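# Sort control boxes by knob: free-spinning ones into red zone

## Task

Find every control box whose knob spins round endlessly because its end stops are broken (a sound knob turns through less than one full revolution), and stand each of those entirely within the red area. Keep the sound boxes on the table and outside that area. Every box must end upright, and no sound knob may have its end stop broken.

## Robot and tools

Robot: two arms, left_arm and right_arm. Each has six joints plus a two-finger gripper. In every row and every per-joint list of a result the joint order is: shoulder, elbow, waist, wrist pitch, wrist yaw, wrist roll. Use this order only. Stated joint ranges in rad: waist -2.618 to 3.054, shoulder 0.000 to 3.142, elbow 0.000 to 3.142, wrist pitch -1.571 to 1.571, wrist yaw -1.571 to 1.571, wrist roll -2.094 to 2.094. True limits may differ by up to 0.059 rad either way.

Frame: all hand positions, orientations and velocities are in the scene frame. Origin sits at table-top height halfway between the nominal arm bases; +x points out over the table, +z up, and left_arm is on the +y side (this is not the image left). Actual bases: left_arm at (-0.001, +0.331, 0) m, quat_wxyz (+1.000, 0, 0, -0.001); right_arm at (0, -0.247, +0.026) m, quat_wxyz (+1.000, 0, 0, +0.020). A camera stand is fixed behind the arms. Gripper fingers point along the hand's +z and close along its y; end_effector_position is the point between the pads, roughly 1 cm short of the tips. Reported poses can be off by a few cm, more at long reach.

Row layout (shared by execute_actions and move): one list of 14 numbers covering both arms, each in [-1, 1]. Numbers 1-6 are left_arm joint offsets, 7 is left opening, 8-13 are right_arm joint offsets, 14 is right opening. Joint numbers are offsets, not poses: they count from the arm's Joint targets as they stood when the action (or move) began, not from the previous row, so sending the same offset again moves further. Scale: 1.0 equals 2.224 rad for shoulder, elbow and waist, and 8.485 rad for the three wrist joints. Opening is absolute: +1 fully open, -1 shut. To leave a gripper unchanged, resend its current command (0 means half-closed, not 'no change'). Sending 0 for an arm's joints re-commands its current targets.

execute_actions(actions, cameras): actions is a list of actions; each action is a list of up to 15 rows, one per 1/30 s step; a short action repeats its final row to fill 15 steps. An action is rejected (both arms) if it would push a joint more than 0.059 rad beyond its range; a malformed or out-of-range first action rejects the whole call. An empty actions list returns state and all cameras, plus the scene number. cameras: list of names, ["all"], or []; an unknown name invalidates the call.

move(target, speed, blend, opening_speed, grip_force, blocking, cameras): target is one 14-number row or a list of up to 15 such rows, all offsets counted from the same starting Joint targets. Joints move together along paths of at least 0.5 s; total budget 10 s. speed: rad/s for the joint with furthest to travel, 0.01 to 12.57, default 0.5, one value or one per target. blend: rad, corner rounding between list targets; 0 stops at each. opening_speed: gripper command rate per second on the -1..+1 scale, at least 0.2. grip_force: newtons per pad, 10 to 50, one value or one per arm; persists; lower force closes slowly. blocking=false returns after about 0.5 s while the move continues. Paths do not avoid obstacles or the other arm. The result adds a move: line (done, off_target, moving, held, fault) and possibly limits=held.

wait(seconds 0-10, cameras): let time run holding commands. stop(cameras): brake a running move. zoom_image(camera, region [x0,y0,x1,y1] in pixels, at most 504 by 504): enlarge part of that camera's latest image. finished_scene(scene): the integer number of the running scene; ends it irreversibly; call nothing after it in the same reply.

Results: Joint positions and Joint velocities per arm in the joint order above, then pad gap in m (0.094 fully open). Joint targets are the base for your next offsets. grip_measured uses the opening scale; it reads slightly wide when empty and does not stop at contact. grip_effort_nm: motor effort, negative closing. Joint torques: per joint, positive toward larger angle, with offsets; joints 1-3 wrap at ±28 N m. 'joint sent to its limit' means a joint was clipped at its real end. 'joint command not followed' means the clearance check altered targets. Each joint's target may lead its measured angle by at most 0.339 rad (big joints) or 2.2 rad (wrist); a target more than 200 mm from the hand is scaled back. MOTOR HOT appears at 75 °C; at 90 °C the arm folds and idles; at 100 °C it goes limp.

Cameras: cam_head_left, cam_head_right, cam_high, cam_low, cam_left_wrist, cam_right_wrist, all 672x504, calibrated pinhole+radial (wrist views may lag during motion).

Avoid: dropping boxes or letting them fall off the table, releasing moving parts, fast impacts, hard pushes into the table or fixed things, contact or pinching between the two arms, strain on camera cables, and over-twisting a sound knob past its stop. Test knobs gently, close slowly, and keep boxes upright.

Each tool is called after "Call:" as name([rows], argument=value, ...), one row to a line, values as JSON.

## Session

Call:
execute_actions(actions=[], cameras=["cam_high","cam_head_left","cam_left_wrist","cam_right_wrist"])

Call:
zoom_image(camera="cam_high", region=[130, 230, 330, 380])

Call:
zoom_image(camera="cam_high", region=[330, 230, 530, 380])

Scene clock: 0.00 s.
left_arm: end_effector_position=(+0.3980, +0.3025, +0.0937) grip_measured=+1.000 grip_effort_nm=n/a end_effector_quat_wxyz=(+0.575, +0.014, +0.816, +0.056) | right_arm: end_effector_position=(+0.3818, -0.2533, +0.1067) grip_measured=+1.000 grip_effort_nm=n/a end_effector_quat_wxyz=(+0.569, +0.060, +0.819, -0.043)
Joint names: [shoulder, elbow, waist, wrist pitch, wrist yaw, wrist roll]
Joint positions: left_arm=[1.557 0.398 -0.174 0.808 -0.242 0.027 0.094] | right_arm=[1.541 0.32 0.042 0.855 0.216 0.079 0.094]
Joint velocities: within noise
Joint torques (N m): no reading
Heat: left arm: 29 °C; right arm: 28 °C.
Joint targets: left_arm=[1.553 0.404 -0.174 0.803 -0.242 0.027] | right_arm=[1.537 0.325 0.042 0.851 0.215 0.080]
Tool commands: left_gripper/opening=+1.0 right_gripper/opening=+1.0
camera_calibration:
cam_left_wrist: T_world_to_cam=[[0.063329, -0.992245, -0.106954, 0.287569], [-0.693361, 0.0333362, -0.719819, 0.371583], [0.717802, 0.119743, -0.685873, -0.165264], [0, 0, 0, 1]] pos_world=[0.358057, 0.292741, 0.184879]
cam_right_wrist: T_world_to_cam=[[-0.160176, -0.987084, -0.00288704, -0.18816], [-0.712419, 0.117629, -0.691825, 0.410984], [0.68323, -0.108757, -0.722059, -0.123433], [0, 0, 0, 1]] pos_world=[0.346987, -0.247497, 0.19466]
Images, in order (width x height): cam_head_left 672x504, cam_high 672x504, cam_left_wrist 672x504, cam_right_wrist 672x504.

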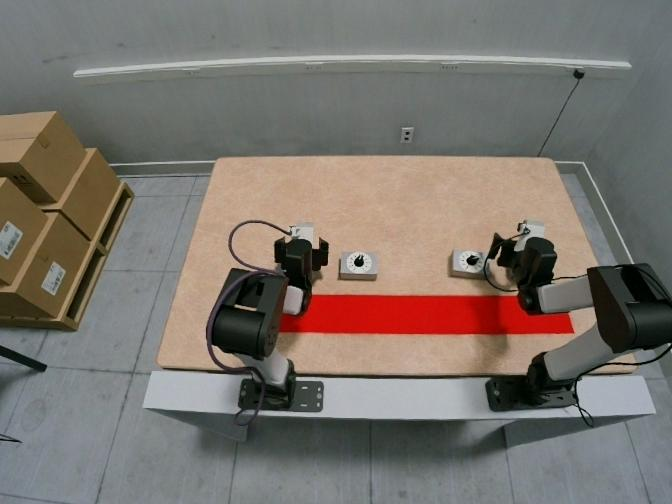

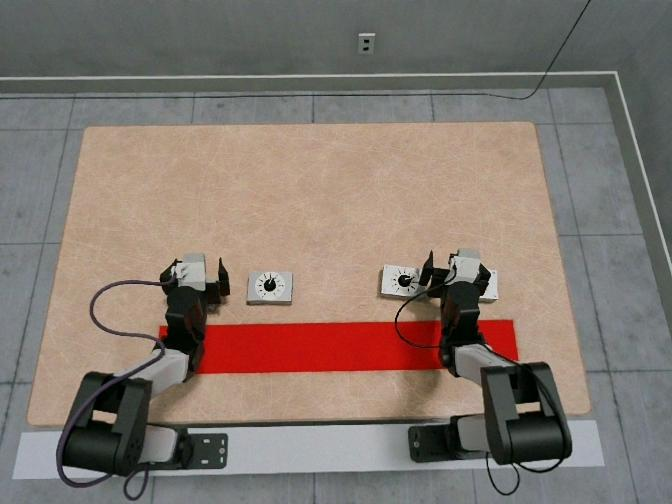

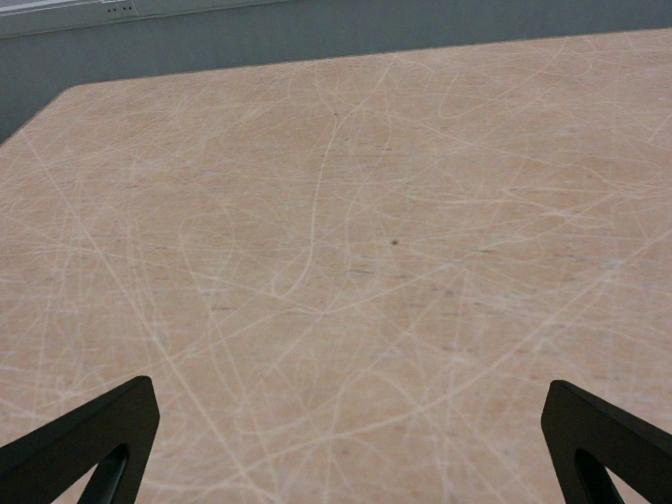

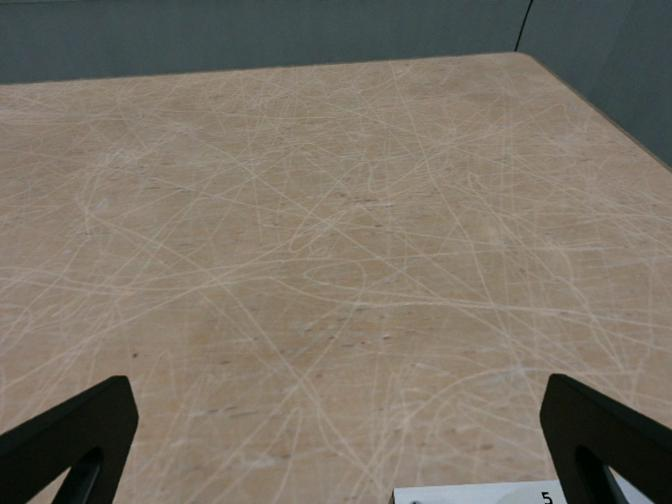

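Scaled by 2.520 from the camera's 672x504 image, which has a finer 960x720 frame.

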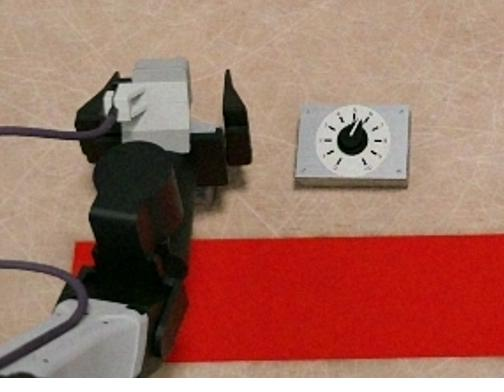

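Scaled by 2.520 from the camera's 672x504 image, which has a finer 960x720 frame.

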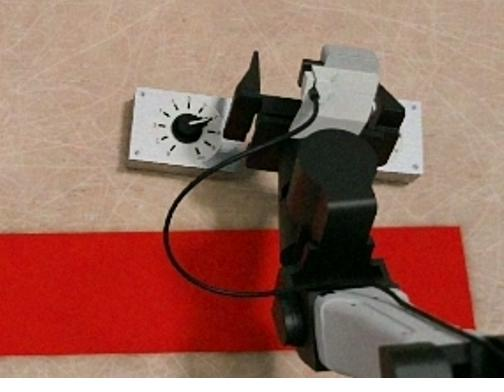

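Call:
move([
  [0,0.223,0,-0.0593,0.0285,-0.0032,0.0,0,0.2585,0,-0.0649,-0.0253,-0.0094,0.0],
  [0.2352,0.6479,-0.1254,-0.2514,0.0285,-0.0763,0.0,0.1776,0.5306,0.083,-0.2329,-0.0253,-0.2015,0.0],
  [0.2401,0.5746,-0.1254,-0.2331,0.0285,-0.0763,0.0,0.1776,0.5306,0.083,-0.2329,-0.0253,-0.2015,0.0],
], speed=[1.5,1.5,0.5], blend=[0.2,0.05,0], cameras=["cam_high","cam_left_wrist","cam_right_wrist"])

Call:
zoom_image(camera="cam_high", region=[380, 230, 530, 340])

Scene clock: 55.80 s.
left_arm: end_effector_position=(+0.3548, +0.1579, +0.0603) grip_measured=+0.001 grip_effort_nm=-0.11 end_effector_quat_wxyz=(-0.003, -0.076, +0.997, +0.002) | right_arm: end_effector_position=(+0.3506, -0.1565, +0.0899) grip_measured=+0.003 grip_effort_nm=-0.16 end_effector_quat_wxyz=(-0.003, +0.808, -0.589, +0.013)
Joint names: [shoulder, elbow, waist, wrist pitch, wrist yaw, wrist roll]
Joint positions: left_arm=[2.076 1.692 -0.451 -1.194 0 -0.605 0.047] | right_arm=[1.918 1.478 0.221 -1.11 0.016 -1.622 0.047]
Joint torques (N m): left_arm=[-10.26 5.15 -0.23 0.45 -0.05 -0.21] | right_arm=[-7.64 9.02 0.36 0.29 -0.13 -0.1]
Heat: left arm: 31 °C; right arm: 33 °C.
Joint targets: left_arm=[2.086 1.682 -0.453 -1.175 0.000 -0.620] | right_arm=[1.932 1.505 0.226 -1.125 0.001 -1.630]
move: done
camera_calibration:
cam_left_wrist: T_world_to_cam=[[0.158713, -0.987041, -0.0236572, 0.10359], [-0.896725, -0.154134, 0.414883, 0.355751], [-0.413153, -0.0446332, -0.909567, 0.300941], [0, 0, 0, 1]] pos_world=[0.426904, 0.170513, 0.128581]
cam_right_wrist: T_world_to_cam=[[0.954051, 0.298101, 0.0303737, -0.290145], [0.253363, -0.856657, 0.449384, -0.227928], [0.159982, -0.42104, -0.892822, 0.0462186], [0, 0, 0, 1]] pos_world=[0.327168, -0.0893034, 0.152505]
Images, in order (width x height): cam_high 672x504, cam_left_wrist 672x504, cam_right_wrist 672x504.

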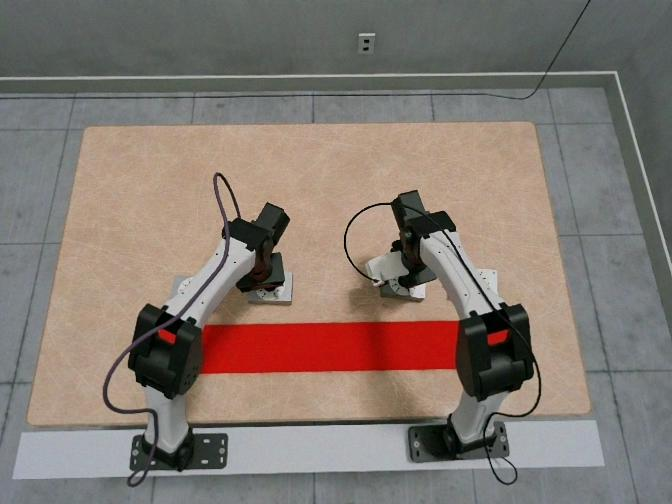

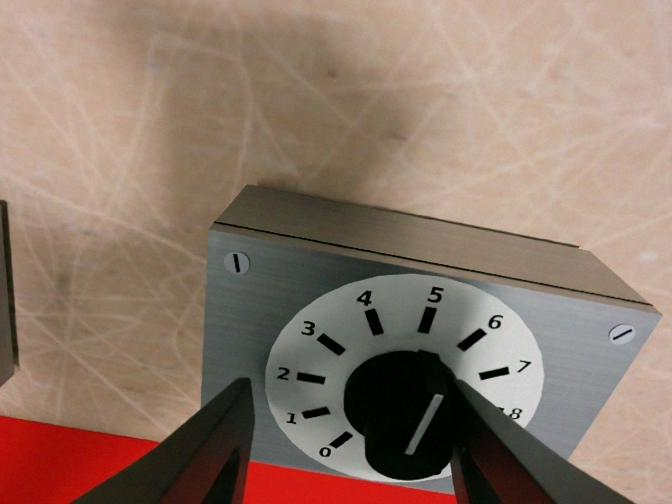

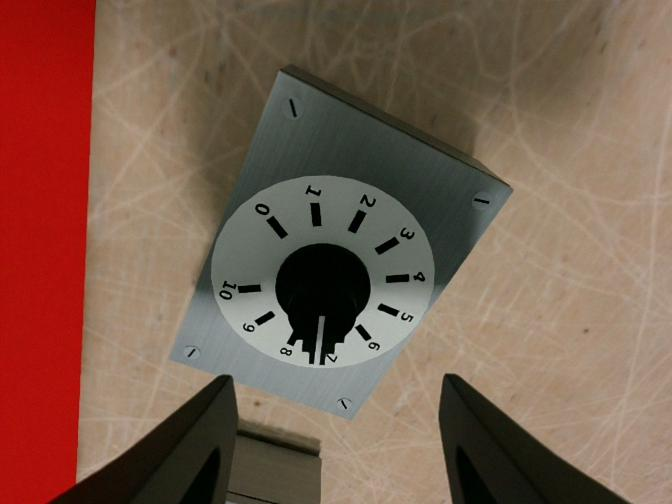

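Scaled by 3.360 from the camera's 672x504 image, which has a finer 960x720 frame.

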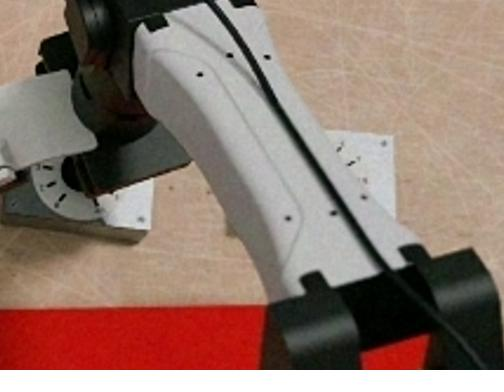

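Call:
move([
  [0.0121,0.0238,-0.0117,-0.0018,0,0,0.0,0.0189,-0.0621,0.0126,0.0181,0,0,0.0],
  [0.0121,0.0238,-0.0117,-0.0018,0,0,-0.7,0.0189,-0.0621,0.0126,0.0181,0,0,-0.7],
  [0.0121,0.0238,-0.0117,-0.0018,0,0.317,-0.7,0.0189,-0.0621,0.0126,0.0181,0,0.2357,-0.7],
], speed=[0.5,0.5,1.3], grip_force=20, cameras=["cam_high","cam_left_wrist","cam_right_wrist"])

Call:
zoom_image(camera="cam_high", region=[130, 230, 280, 340])

Call:
zoom_image(camera="cam_high", region=[380, 230, 530, 340])

Scene clock: 107.37 s.
left_arm: end_effector_position=(+0.3576, +0.1454, +0.0590) grip_measured=-0.394 grip_effort_nm=-0.51 end_effector_quat_wxyz=(+0.002, +0.953, +0.304, +0.001) | right_arm: end_effector_position=(+0.3486, -0.1500, +0.0510) grip_measured=-0.407 grip_effort_nm=-0.47 end_effector_quat_wxyz=(+0.012, +0.036, +0.999, -0.015)
Joint names: [shoulder, elbow, waist, wrist pitch, wrist yaw, wrist roll]
Joint positions: left_arm=[2.098 1.719 -0.475 -1.188 0.002 2.047 0.028] | right_arm=[1.964 1.381 0.249 -0.975 0.036 0.36 0.028]
Joint torques (N m): left_arm=[-9.95 7.02 -0.38 0.17 0.01 0.16] | right_arm=[-8.18 5.23 0.32 0.54 -0.23 0.08]
Heat: left arm: 36 °C; right arm: 37 °C.
Joint targets: left_arm=[2.113 1.735 -0.479 -1.190 0.000 2.069] | right_arm=[1.974 1.367 0.255 -0.972 0.000 0.370]
grip_force (N): 20, 20
move: done
camera_calibration:
cam_left_wrist: T_world_to_cam=[[-0.585047, 0.810644, -0.0240028, 0.095319], [0.734023, 0.54187, 0.409373, -0.327208], [0.344862, 0.221884, -0.912051, -0.00937456], [0, 0, 0, 1]] pos_world=[0.299178, 0.102115, 0.127688]
cam_right_wrist: T_world_to_cam=[[-0.0815762, -0.99592, 0.038587, -0.122465], [-0.906865, 0.090231, 0.411648, 0.344124], [-0.41345, -0.00141248, -0.910526, 0.278308], [0, 0, 0, 1]] pos_world=[0.41715, -0.152623, 0.116474]
Images, in order (width x height): cam_high 672x504, cam_left_wrist 672x504, cam_right_wrist 672x504.

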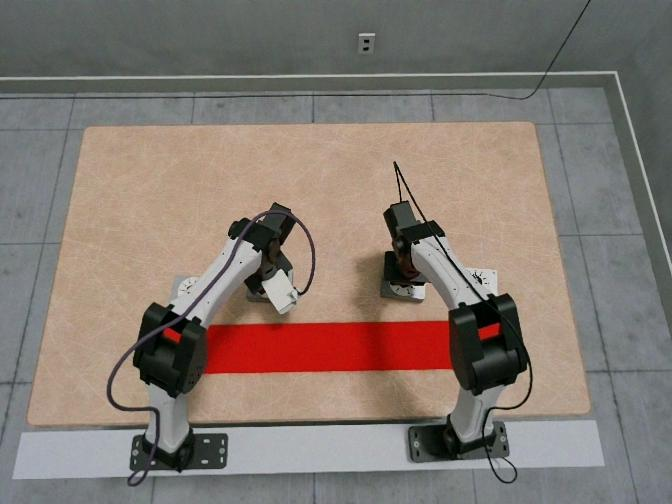

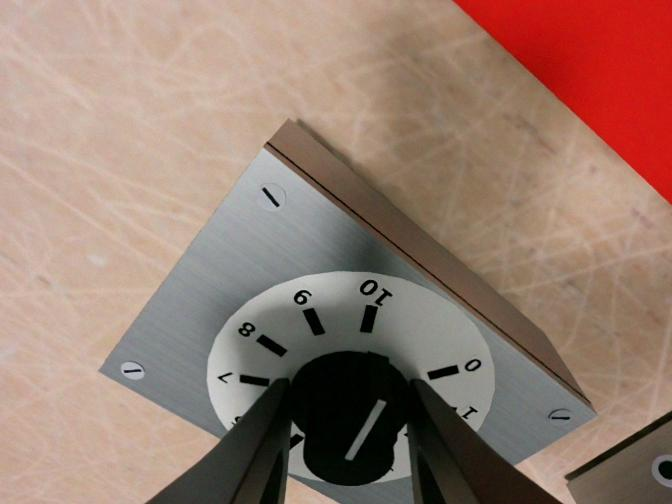

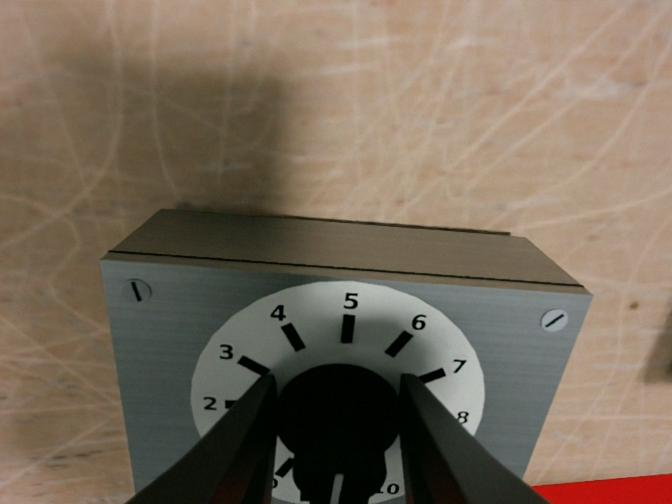

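Scaled by 3.360 from the camera's 672x504 image, which has a finer 960x720 frame.

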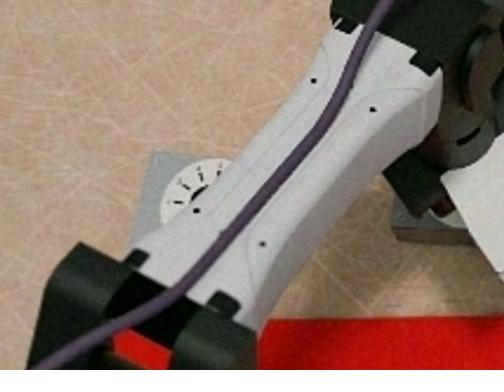

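Scaled by 3.360 from the camera's 672x504 image, which has a finer 960x720 frame.

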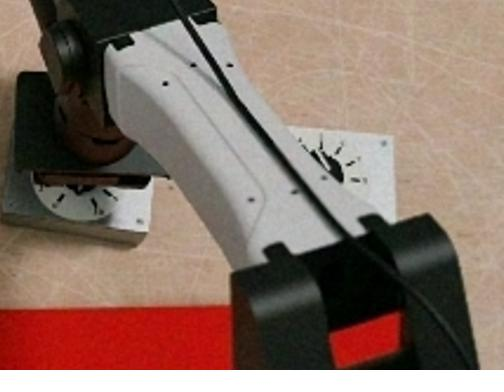

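Call:
move([
  [0,0,0,0,0,0,0.05,0,0,0,0,0,0,-0.7],
  [0,0,0,0,0,-0.3702,0.05,-0.1133,-0.1255,0.0265,0.0038,0,0.0075,-0.7],
  [0,0,0,0,0,-0.3702,0.05,-0.2275,-0.2419,0.0728,0.0047,0,0.0197,-0.7],
  [0,0,0,0,0,-0.3702,-0.7,-0.2275,-0.2419,0.0728,0.0047,0,0.0197,0.1],
  [0,0,0,0,0,-0.2759,-0.7,-0.2513,-0.1448,0.0728,-0.0245,0,0.0197,0.1],
], speed=[1,2,0.45,1,1], blend=[0,0.02,0,0,0], cameras=["cam_high","cam_left_wrist","cam_right_wrist"])

Call:
zoom_image(camera="cam_high", region=[360, 250, 520, 390])

Scene clock: 167.10 s.
left_arm: end_effector_position=(+0.3571, +0.1450, +0.0598) grip_measured=-0.590 grip_effort_nm=-0.51 end_effector_quat_wxyz=(+0.000, +0.094, +0.996, -0.003) | right_arm: end_effector_position=(+0.2083, -0.1487, +0.1108) grip_measured=+0.097 grip_effort_nm=0.17 end_effector_quat_wxyz=(+0.001, +0.040, +0.999, -0.006)
Joint names: [shoulder, elbow, waist, wrist pitch, wrist yaw, wrist roll]
Joint positions: left_arm=[2.098 1.722 -0.475 -1.193 0.006 -0.288 0.019] | right_arm=[1.429 1.021 0.411 -1.166 0.012 0.53 0.052]
Joint torques (N m): left_arm=[-10.03 6.89 -0.38 0.32 -0.09 0.08] | right_arm=[-5.83 8.94 0.38 0.31 0 0.04]
Heat: left arm: 40 °C; right arm: 37 °C.
Joint targets: left_arm=[2.113 1.735 -0.479 -1.190 0.000 -0.272] | right_arm=[1.415 1.045 0.416 -1.180 0.000 0.537]
grip_force (N): 20, 20
move: done
camera_calibration:
cam_left_wrist: T_world_to_cam=[[-0.180813, -0.983426, -0.0134144, 0.210525], [-0.898792, 0.159684, 0.408256, 0.311689], [-0.399348, 0.0858749, -0.912769, 0.277085], [0, 0, 0, 1]] pos_world=[0.428863, 0.133469, 0.12849]
cam_right_wrist: T_world_to_cam=[[-0.0887042, -0.995808, 0.0223131, -0.13172], [-0.897453, 0.0896208, 0.43191, 0.187776], [-0.4321, 0.0182874, -0.90164, 0.280562], [0, 0, 0, 1]] pos_world=[0.278066, -0.153127, 0.174803]
Images, in order (width x height): cam_high 672x504, cam_left_wrist 672x504, cam_right_wrist 672x504.

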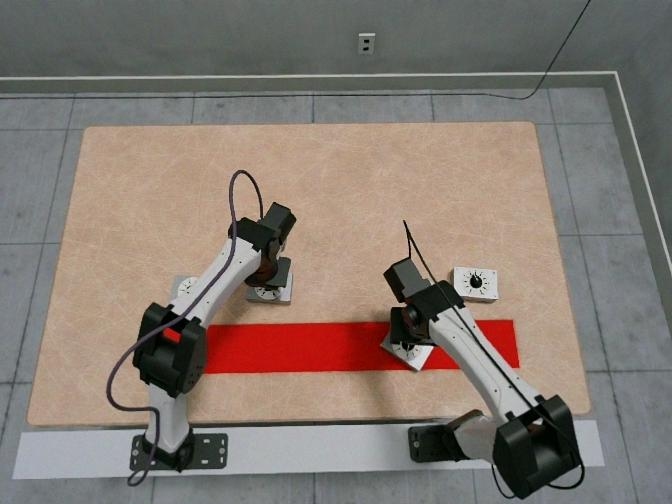

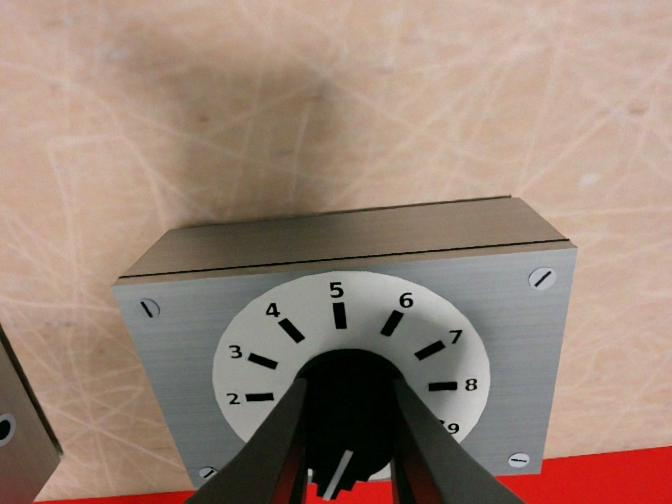

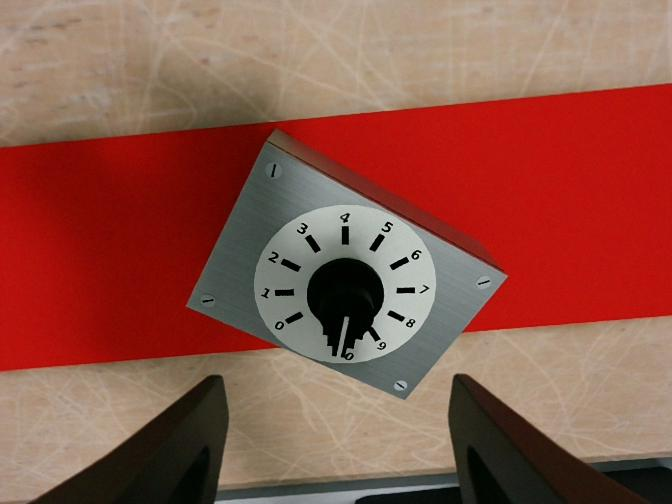

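Scaled by 3.150 from the camera's 672x504 image, which has a finer 960x720 frame.

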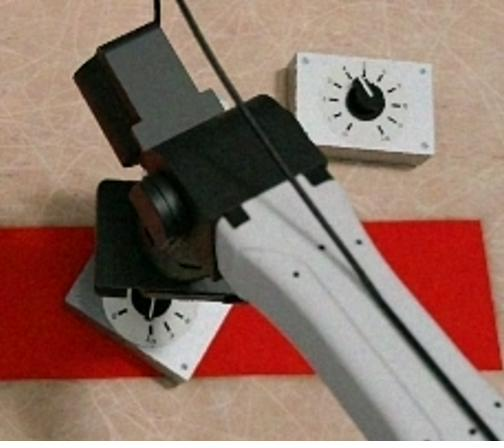

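Call:
move([
  [0,0,0,0,0,0,1,0,0,0,0,0,0,1],
  [-0.0027,0.0877,0,-0.023,0,0.1641,1,0,0,0,0,0,-0.1219,1],
  [0.009,-0.0414,0,0.0115,0,0.1641,1,0.0364,-0.1425,0.0018,0.0434,0,-0.1219,1],
  [0.009,-0.0414,0,0.0115,0,0.1641,0.3,0.0364,-0.1425,0.0018,0.0434,0,-0.1219,0.3],
  [-0.0962,-0.1754,-0.0409,0.022,0,0.1523,0.3,0.0364,-0.1425,0.0018,0.0434,0,-0.1588,0.3],
  [-0.1933,-0.2855,-0.098,0.0247,0,0.1351,0.3,0.0364,-0.1425,0.0018,0.0434,0,-0.196,0.3],
], speed=[1,1.5,0.5,1,0.5,0.4], blend=[0,0.03,0,0,0.03,0], cameras=["cam_high","cam_left_wrist","cam_right_wrist"])

Call:
zoom_image(camera="cam_high", region=[140, 240, 290, 390])

Call:
zoom_image(camera="cam_high", region=[360, 250, 520, 390])

Scene clock: 271.60 s.
left_arm: end_effector_position=(+0.2197, +0.1484, +0.0359) grip_measured=+0.534 grip_effort_nm=-0.51 end_effector_quat_wxyz=(-0.013, +0.711, +0.703, +0.002) | right_arm: end_effector_position=(+0.1972, -0.1539, +0.0312) grip_measured=+0.499 grip_effort_nm=-0.47 end_effector_quat_wxyz=(+0.003, +0.703, -0.711, +0.007)
Joint names: [shoulder, elbow, waist, wrist pitch, wrist yaw, wrist roll]
Joint positions: left_arm=[1.713 1.104 -0.694 -0.988 -0.006 0.886 0.072] | right_arm=[1.49 0.738 0.413 -0.819 0.014 -1.107 0.07]
Joint torques (N m): left_arm=[-10.15 5.18 -0.36 0.28 0.07 -0.17] | right_arm=[-3.96 5.05 0.64 0.53 -0.1 -0.24]
Heat: left arm: 42 °C; right arm: 37 °C.
Joint targets: left_arm=[1.683 1.100 -0.697 -0.980 0.000 0.874] | right_arm=[1.496 0.728 0.421 -0.811 0.000 -1.126]
grip_force (N): 20, 20
move: done
camera_calibration:
cam_left_wrist: T_world_to_cam=[[-0.99999, 0.00340526, -0.00298283, 0.221944], [0.00179835, 0.903508, 0.428568, -0.111611], [0.0041544, 0.428559, -0.903504, 0.0602876], [0, 0, 0, 1]] pos_world=[0.221892, 0.0742491, 0.102965]
cam_right_wrist: T_world_to_cam=[[0.99967, -0.0202038, 0.0158948, -0.200269], [-0.0251755, -0.894492, 0.446374, -0.11129], [0.00519927, -0.446627, -0.894705, 0.0461131], [0, 0, 0, 1]] pos_world=[0.197162, -0.0829992, 0.0941181]
Images, in order (width x height): cam_high 672x504, cam_left_wrist 672x504, cam_right_wrist 672x504.

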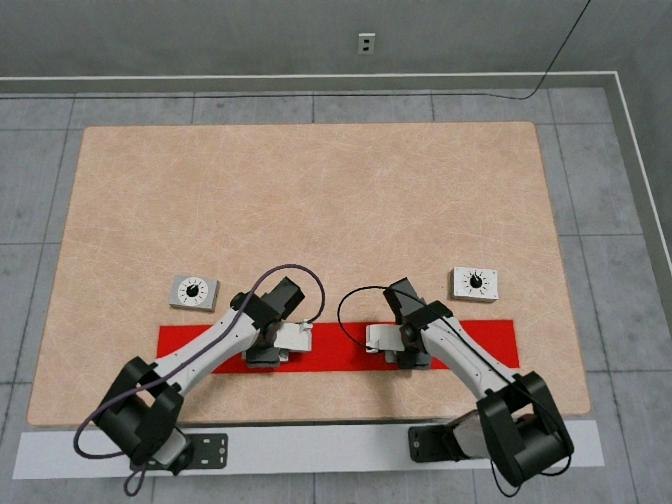

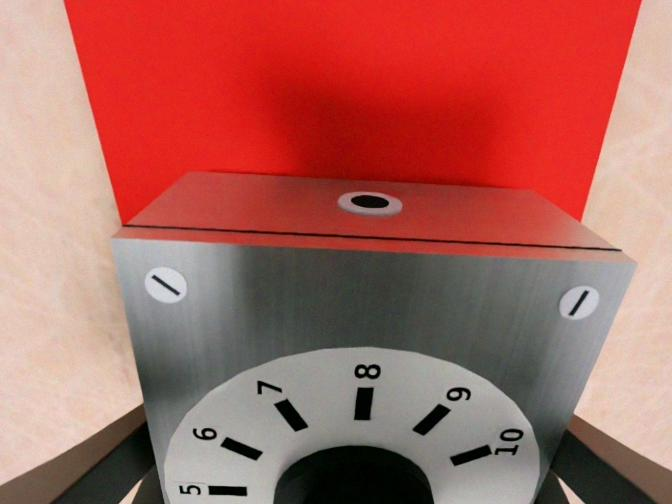

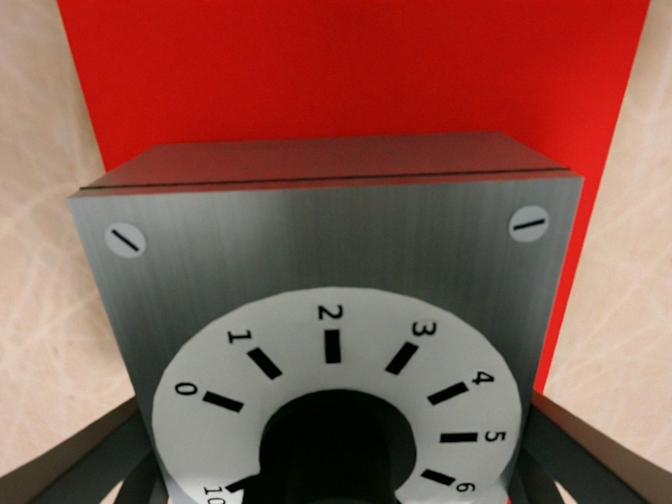

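Scaled by 3.360 from the camera's 672x504 image, which has a finer 960x720 frame.

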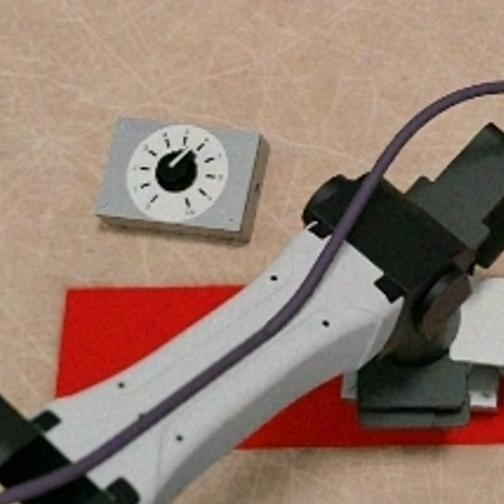

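Scaled by 3.150 from the camera's 672x504 image, which has a finer 960x720 frame.

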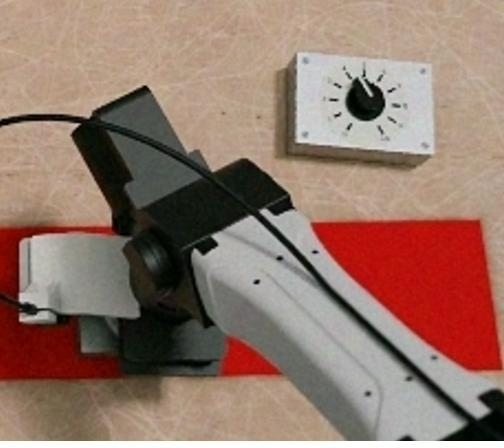

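Call:
move([
  [0,0,0,0,0,0,1,0,0,0,0,0,0,1],
  [-0.0193,0.1259,0,-0.0365,0,0,1,-0.0522,0.138,0,-0.0464,0,0,1],
  [0.0886,0.2136,0.3116,-0.0318,0,-0.0311,0.15,0.1803,0.3471,-0.2923,-0.0402,0,0.0634,0.15],
  [0.0998,0.1439,0.3116,-0.0136,0,-0.0311,0.15,0.2019,0.2684,-0.2923,-0.0176,0,0.0634,0.15],
], speed=[1,0.7,1.2,0.5], blend=[0,0.03,0,0], grip_force=50, cameras=["cam_high","cam_left_wrist","cam_right_wrist"])

Call:
zoom_image(camera="cam_high", region=[220, 290, 460, 390])

Scene clock: 327.77 s.
left_arm: end_effector_position=(+0.3472, +0.3311, +0.0575) grip_measured=+0.152 grip_effort_nm=-0.13 end_effector_quat_wxyz=(-0.004, +0.306, +0.952, -0.001) | right_arm: end_effector_position=(+0.3393, -0.3153, +0.0499) grip_measured=+0.153 grip_effort_nm=-0.15 end_effector_quat_wxyz=(-0.010, -0.199, +0.980, +0.000)
Joint names: [shoulder, elbow, waist, wrist pitch, wrist yaw, wrist roll]
Joint positions: left_arm=[1.898 1.425 0.002 -1.108 -0.001 0.622 0.054] | right_arm=[1.937 1.339 -0.233 -0.991 0.008 -0.595 0.054]
Joint torques (N m): left_arm=[-8.9 5.35 -0.49 0.35 0.02 -0.17] | right_arm=[-8.09 5.19 0.27 0.74 -0.03 0.04]
Heat: left arm: 41 °C; right arm: 36 °C.
Joint targets: left_arm=[1.905 1.420 -0.004 -1.096 0.000 0.611] | right_arm=[1.945 1.325 -0.230 -0.961 0.001 -0.588]
move: done
camera_calibration:
cam_left_wrist: T_world_to_cam=[[-0.57685, -0.816713, -0.0149483, 0.474174], [-0.746207, 0.51943, 0.416375, 0.101453], [-0.332294, 0.25134, -0.90907, 0.176812], [0, 0, 0, 1]] pos_world=[0.407986, 0.290126, 0.12558]
cam_right_wrist: T_world_to_cam=[[0.381723, -0.924248, 0.00726054, -0.420878], [-0.825519, -0.337393, 0.45242, 0.186541], [-0.415699, -0.178693, -0.891775, 0.217173], [0, 0, 0, 1]] pos_world=[0.404931, -0.287251, 0.11233]
Images, in order (width x height): cam_high 672x504, cam_left_wrist 672x504, cam_right_wrist 672x504.

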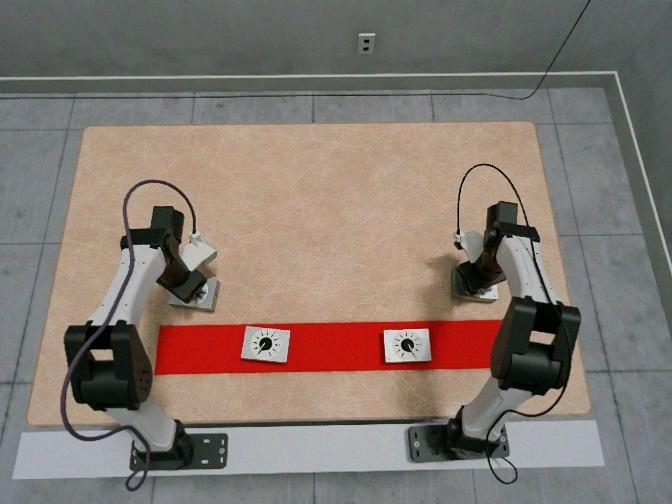

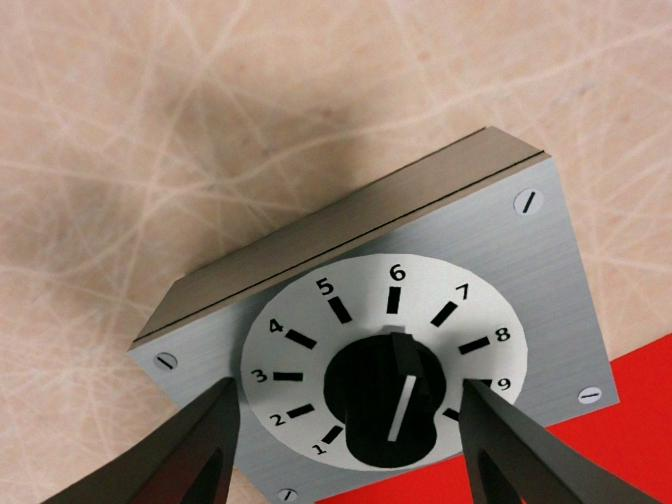

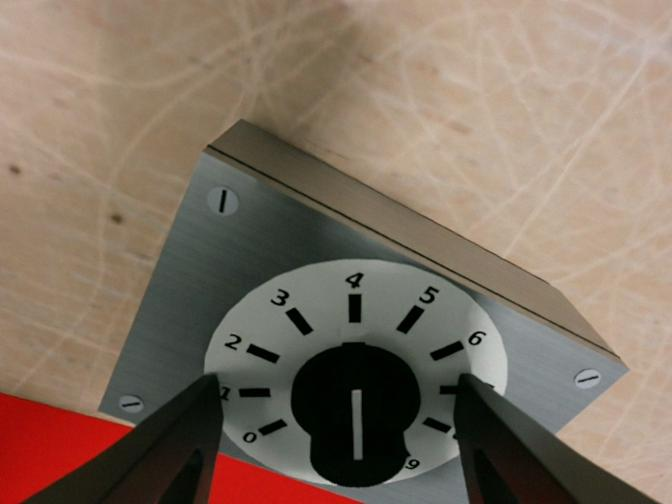

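Scaled by 2.100 from the camera's 672x504 image, which has a finer 960x720 frame.

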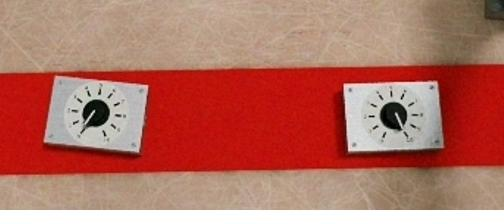

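Call:
move([
  [0,0,-0.0121,0,0,0,0.15,0,0,-0.0057,0,0,0,0.15],
  [0,0,-0.0121,0,0,0,-0.7,0,0,-0.0057,0,0,0,-0.7],
  [0,0,-0.0121,0,0,0.1626,-0.7,0,0,-0.0057,0,0,-0.1721,-0.7],
  [0,0,-0.0121,0,0,0.1626,0.05,0,0,-0.0057,0,0,-0.1721,0.05],
  [0,0,-0.0121,0,0,-0.2076,0.05,0,0,-0.0057,0,0,0.1982,0.05],
  [0,0,-0.0121,0,0,-0.2076,-0.7,0,0,-0.0057,0,0,0.1982,-0.7],
  [0,0,-0.0121,0,0,-0.0662,-0.7,0,0,-0.0057,0,0,0.0568,-0.7],
], speed=[0.3,1,1.3,1,2.2,1,1.3], grip_force=30, cameras=["cam_high","cam_left_wrist","cam_right_wrist"])

Scene clock: 357.80 s.
left_arm: end_effector_position=(+0.3447, +0.3208, +0.0583) grip_measured=-0.598 grip_effort_nm=-0.66 end_effector_quat_wxyz=(-0.006, -0.525, +0.851, +0.005) | right_arm: end_effector_position=(+0.3423, -0.3169, +0.0499) grip_measured=-0.416 grip_effort_nm=-0.66 end_effector_quat_wxyz=(-0.002, +0.600, +0.800, -0.002)
Joint names: [shoulder, elbow, waist, wrist pitch, wrist yaw, wrist roll]
Joint positions: left_arm=[1.895 1.426 -0.029 -1.118 -0.002 -1.136 0.019] | right_arm=[1.937 1.339 -0.239 -0.978 0.002 1.086 0.027]
Joint torques (N m): left_arm=[-8.65 5.31 -0.21 0.44 -0.06 -0.21] | right_arm=[-8.02 5.09 -0.39 0.59 0.12 0.06]
Heat: left arm: 40 °C; right arm: 36 °C.
Joint targets: left_arm=[1.905 1.420 -0.031 -1.095 0.000 -1.151] | right_arm=[1.945 1.325 -0.242 -0.961 0.001 1.093]
grip_force (N): 30, 30
move: off_target (left_arm, right_arm; path cut at 10 s); path passed 6 of 7 targets; left_arm: the wrist roll is farthest, 1.185 rad from its target; right_arm: the wrist roll is farthest, 1.192 rad from its target
camera_calibration:
cam_left_wrist: T_world_to_cam=[[0.896189, -0.442248, -0.0355228, -0.162392], [-0.389675, -0.822872, 0.413563, 0.412383], [-0.212128, -0.356788, -0.909782, 0.333043], [0, 0, 0, 1]] pos_world=[0.376877, 0.386347, 0.126682]
cam_right_wrist: T_world_to_cam=[[-0.962085, -0.272284, 0.0159115, 0.242746], [-0.238554, 0.868318, 0.434874, 0.370468], [-0.132225, 0.414591, -0.900351, 0.309525], [0, 0, 0, 1]] pos_world=[0.362846, -0.383914, 0.113711]
Images, in order (width x height): cam_high 672x504, cam_left_wrist 672x504, cam_right_wrist 672x504.

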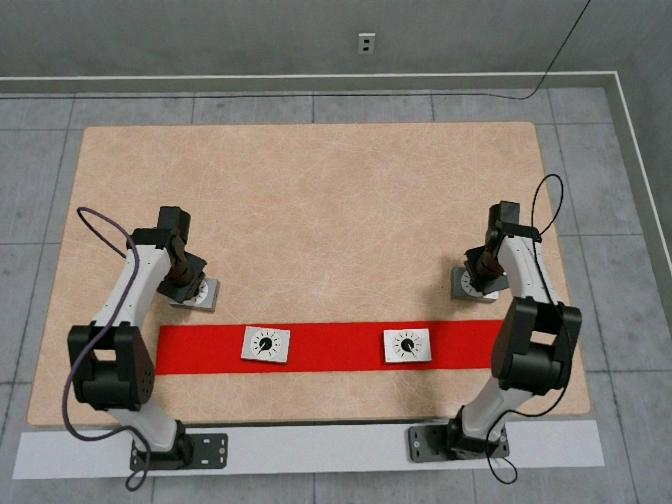

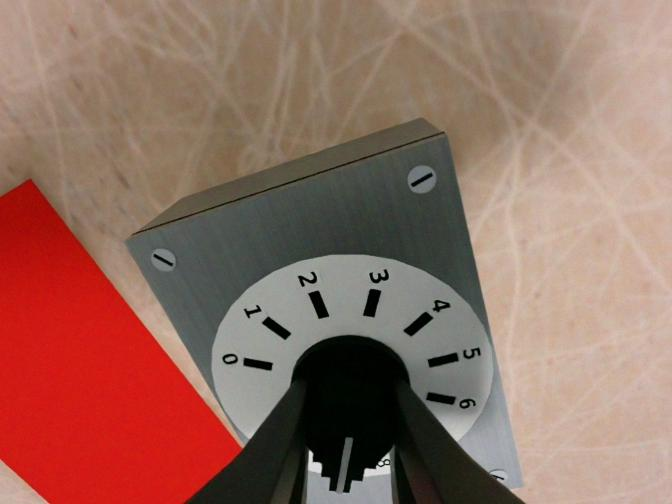

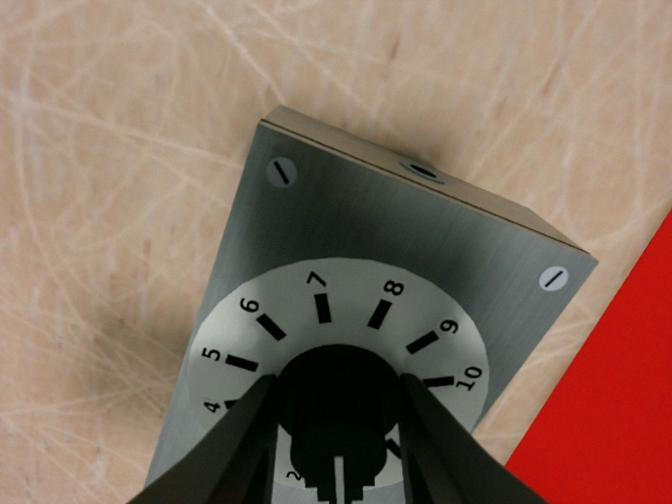

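Call:
move(target=[0,0,0,0,0,0.1414,-0.7,0,0,0,0,0,-0.1414,-0.7], speed=1.2, cameras=["cam_high","cam_left_wrist","cam_right_wrist"])

Scene clock: 364.43 s.
left_arm: end_effector_position=(+0.3499, +0.3229, +0.0583) grip_measured=-0.599 grip_effort_nm=-0.70 end_effector_quat_wxyz=(+0.002, +0.021, +1.000, +0.007) | right_arm: end_effector_position=(+0.3485, -0.3179, +0.0499) grip_measured=-0.417 grip_effort_nm=-0.65 end_effector_quat_wxyz=(+0.010, +0.057, +0.998, -0.001)
Joint names: [shoulder, elbow, waist, wrist pitch, wrist yaw, wrist roll]
Joint positions: left_arm=[1.895 1.426 -0.028 -1.097 -0.013 0.012 0.019] | right_arm=[1.937 1.339 -0.241 -0.953 -0.002 -0.088 0.027]
Joint torques (N m): left_arm=[-8.72 5.38 -0.32 0.31 0.09 0.32] | right_arm=[-8.12 5.23 -0.31 0.43 0.13 -0.22]
Heat: left arm: 40 °C; right arm: 36 °C.
Joint targets: left_arm=[1.905 1.420 -0.031 -1.095 0.000 0.049] | right_arm=[1.945 1.325 -0.242 -0.961 0.001 -0.106]
grip_force (N): 30, 30
move: off_target (left_arm); left_arm: the wrist roll is farthest, 0.037 rad from its target
camera_calibration:
cam_left_wrist: T_world_to_cam=[[-0.0340811, -0.998886, -0.0326353, 0.339065], [-0.913913, 0.017933, 0.405515, 0.328641], [-0.404478, 0.0436462, -0.913506, 0.273118], [0, 0, 0, 1]] pos_world=[0.422375, 0.320873, 0.127292]
cam_right_wrist: T_world_to_cam=[[-0.12223, -0.992451, 0.0100233, -0.272959], [-0.901805, 0.115273, 0.416486, 0.365506], [-0.414497, 0.0418681, -0.909087, 0.29106], [0, 0, 0, 1]] pos_world=[0.416895, -0.325217, 0.115107]
Images, in order (width x height): cam_high 672x504, cam_left_wrist 672x504, cam_right_wrist 672x504.

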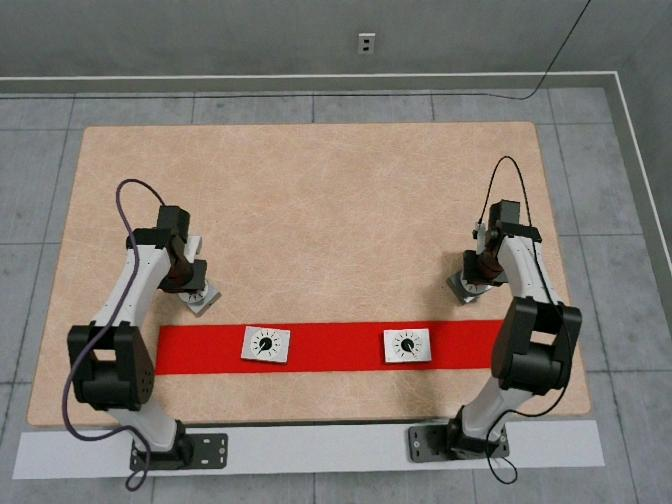

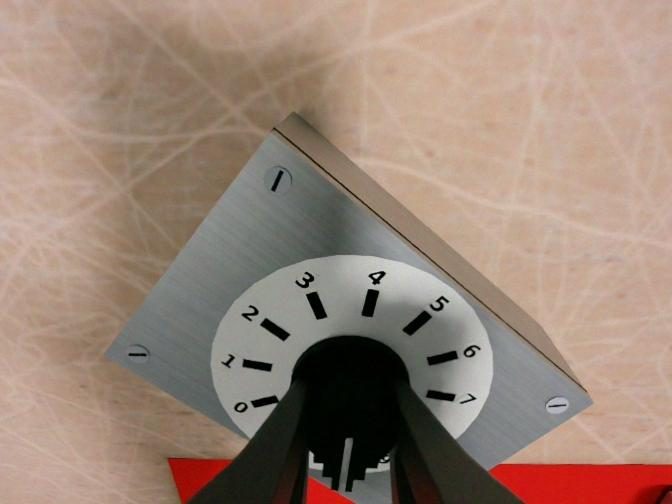

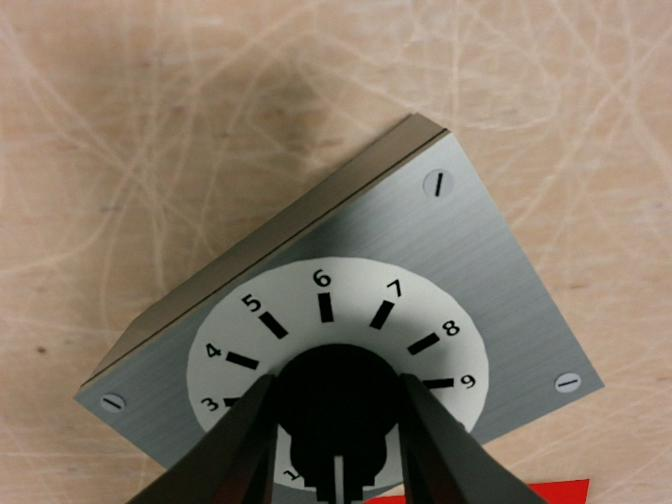

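Call:
move([
  [0,0,0,0,0,0,0.2,0,0,0,0,0,0,0.2],
  [-0.0099,0.0697,0,-0.0182,0,0,0.2,-0.0216,0.0787,0,-0.0226,0,0,0.2],
], speed=0.6, cameras=["cam_high"])

Call:
zoom_image(camera="cam_high", region=[140, 260, 520, 390])

Scene clock: 381.13 s.
left_arm: end_effector_position=(+0.3524, +0.3217, +0.0907) grip_measured=+0.198 grip_effort_nm=0.05 end_effector_quat_wxyz=(-0.004, +0.031, +1.000, +0.003) | right_arm: end_effector_position=(+0.3487, -0.3180, +0.0912) grip_measured=+0.197 grip_effort_nm=0.16 end_effector_quat_wxyz=(-0.001, +0.051, +0.999, +0.001)
Joint names: [shoulder, elbow, waist, wrist pitch, wrist yaw, wrist roll]
Joint positions: left_arm=[1.896 1.557 -0.028 -1.24 -0.006 0.033 0.056] | right_arm=[1.916 1.48 -0.241 -1.138 -0.001 -0.099 0.056]
Joint torques (N m): left_arm=[-10.74 7.34 -0.31 0.15 0.04 0.11] | right_arm=[-10.44 8.5 -0.38 0.29 0.1 -0.12]
Heat: left arm: 41 °C; right arm: 37 °C.
Joint targets: left_arm=[1.883 1.575 -0.031 -1.250 0.000 0.049] | right_arm=[1.897 1.500 -0.242 -1.152 0.001 -0.106]
grip_force (N): 30, 30
move: done
Images, in order (width x height): cam_high 672x504.

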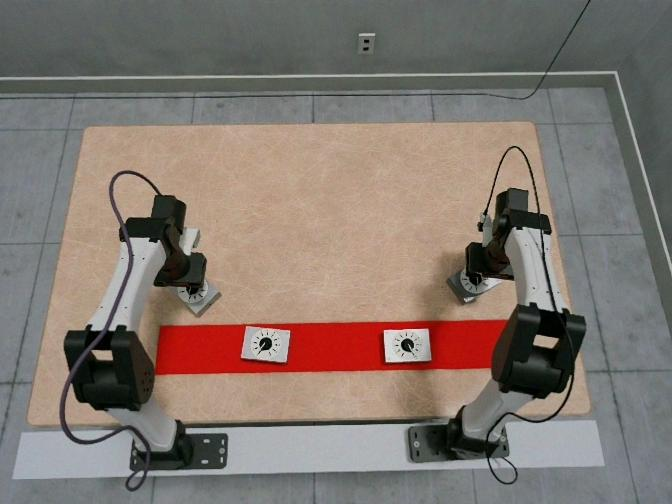

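Scaled by 1.326 from the camera's 672x504 image, which has a finer 960x720 frame.

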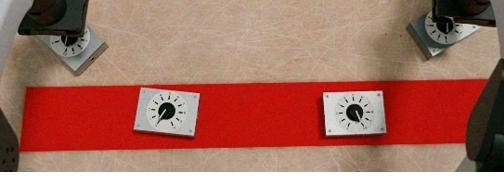

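Call:
finished_scene(scene=2)

The scene is finished: the task was done.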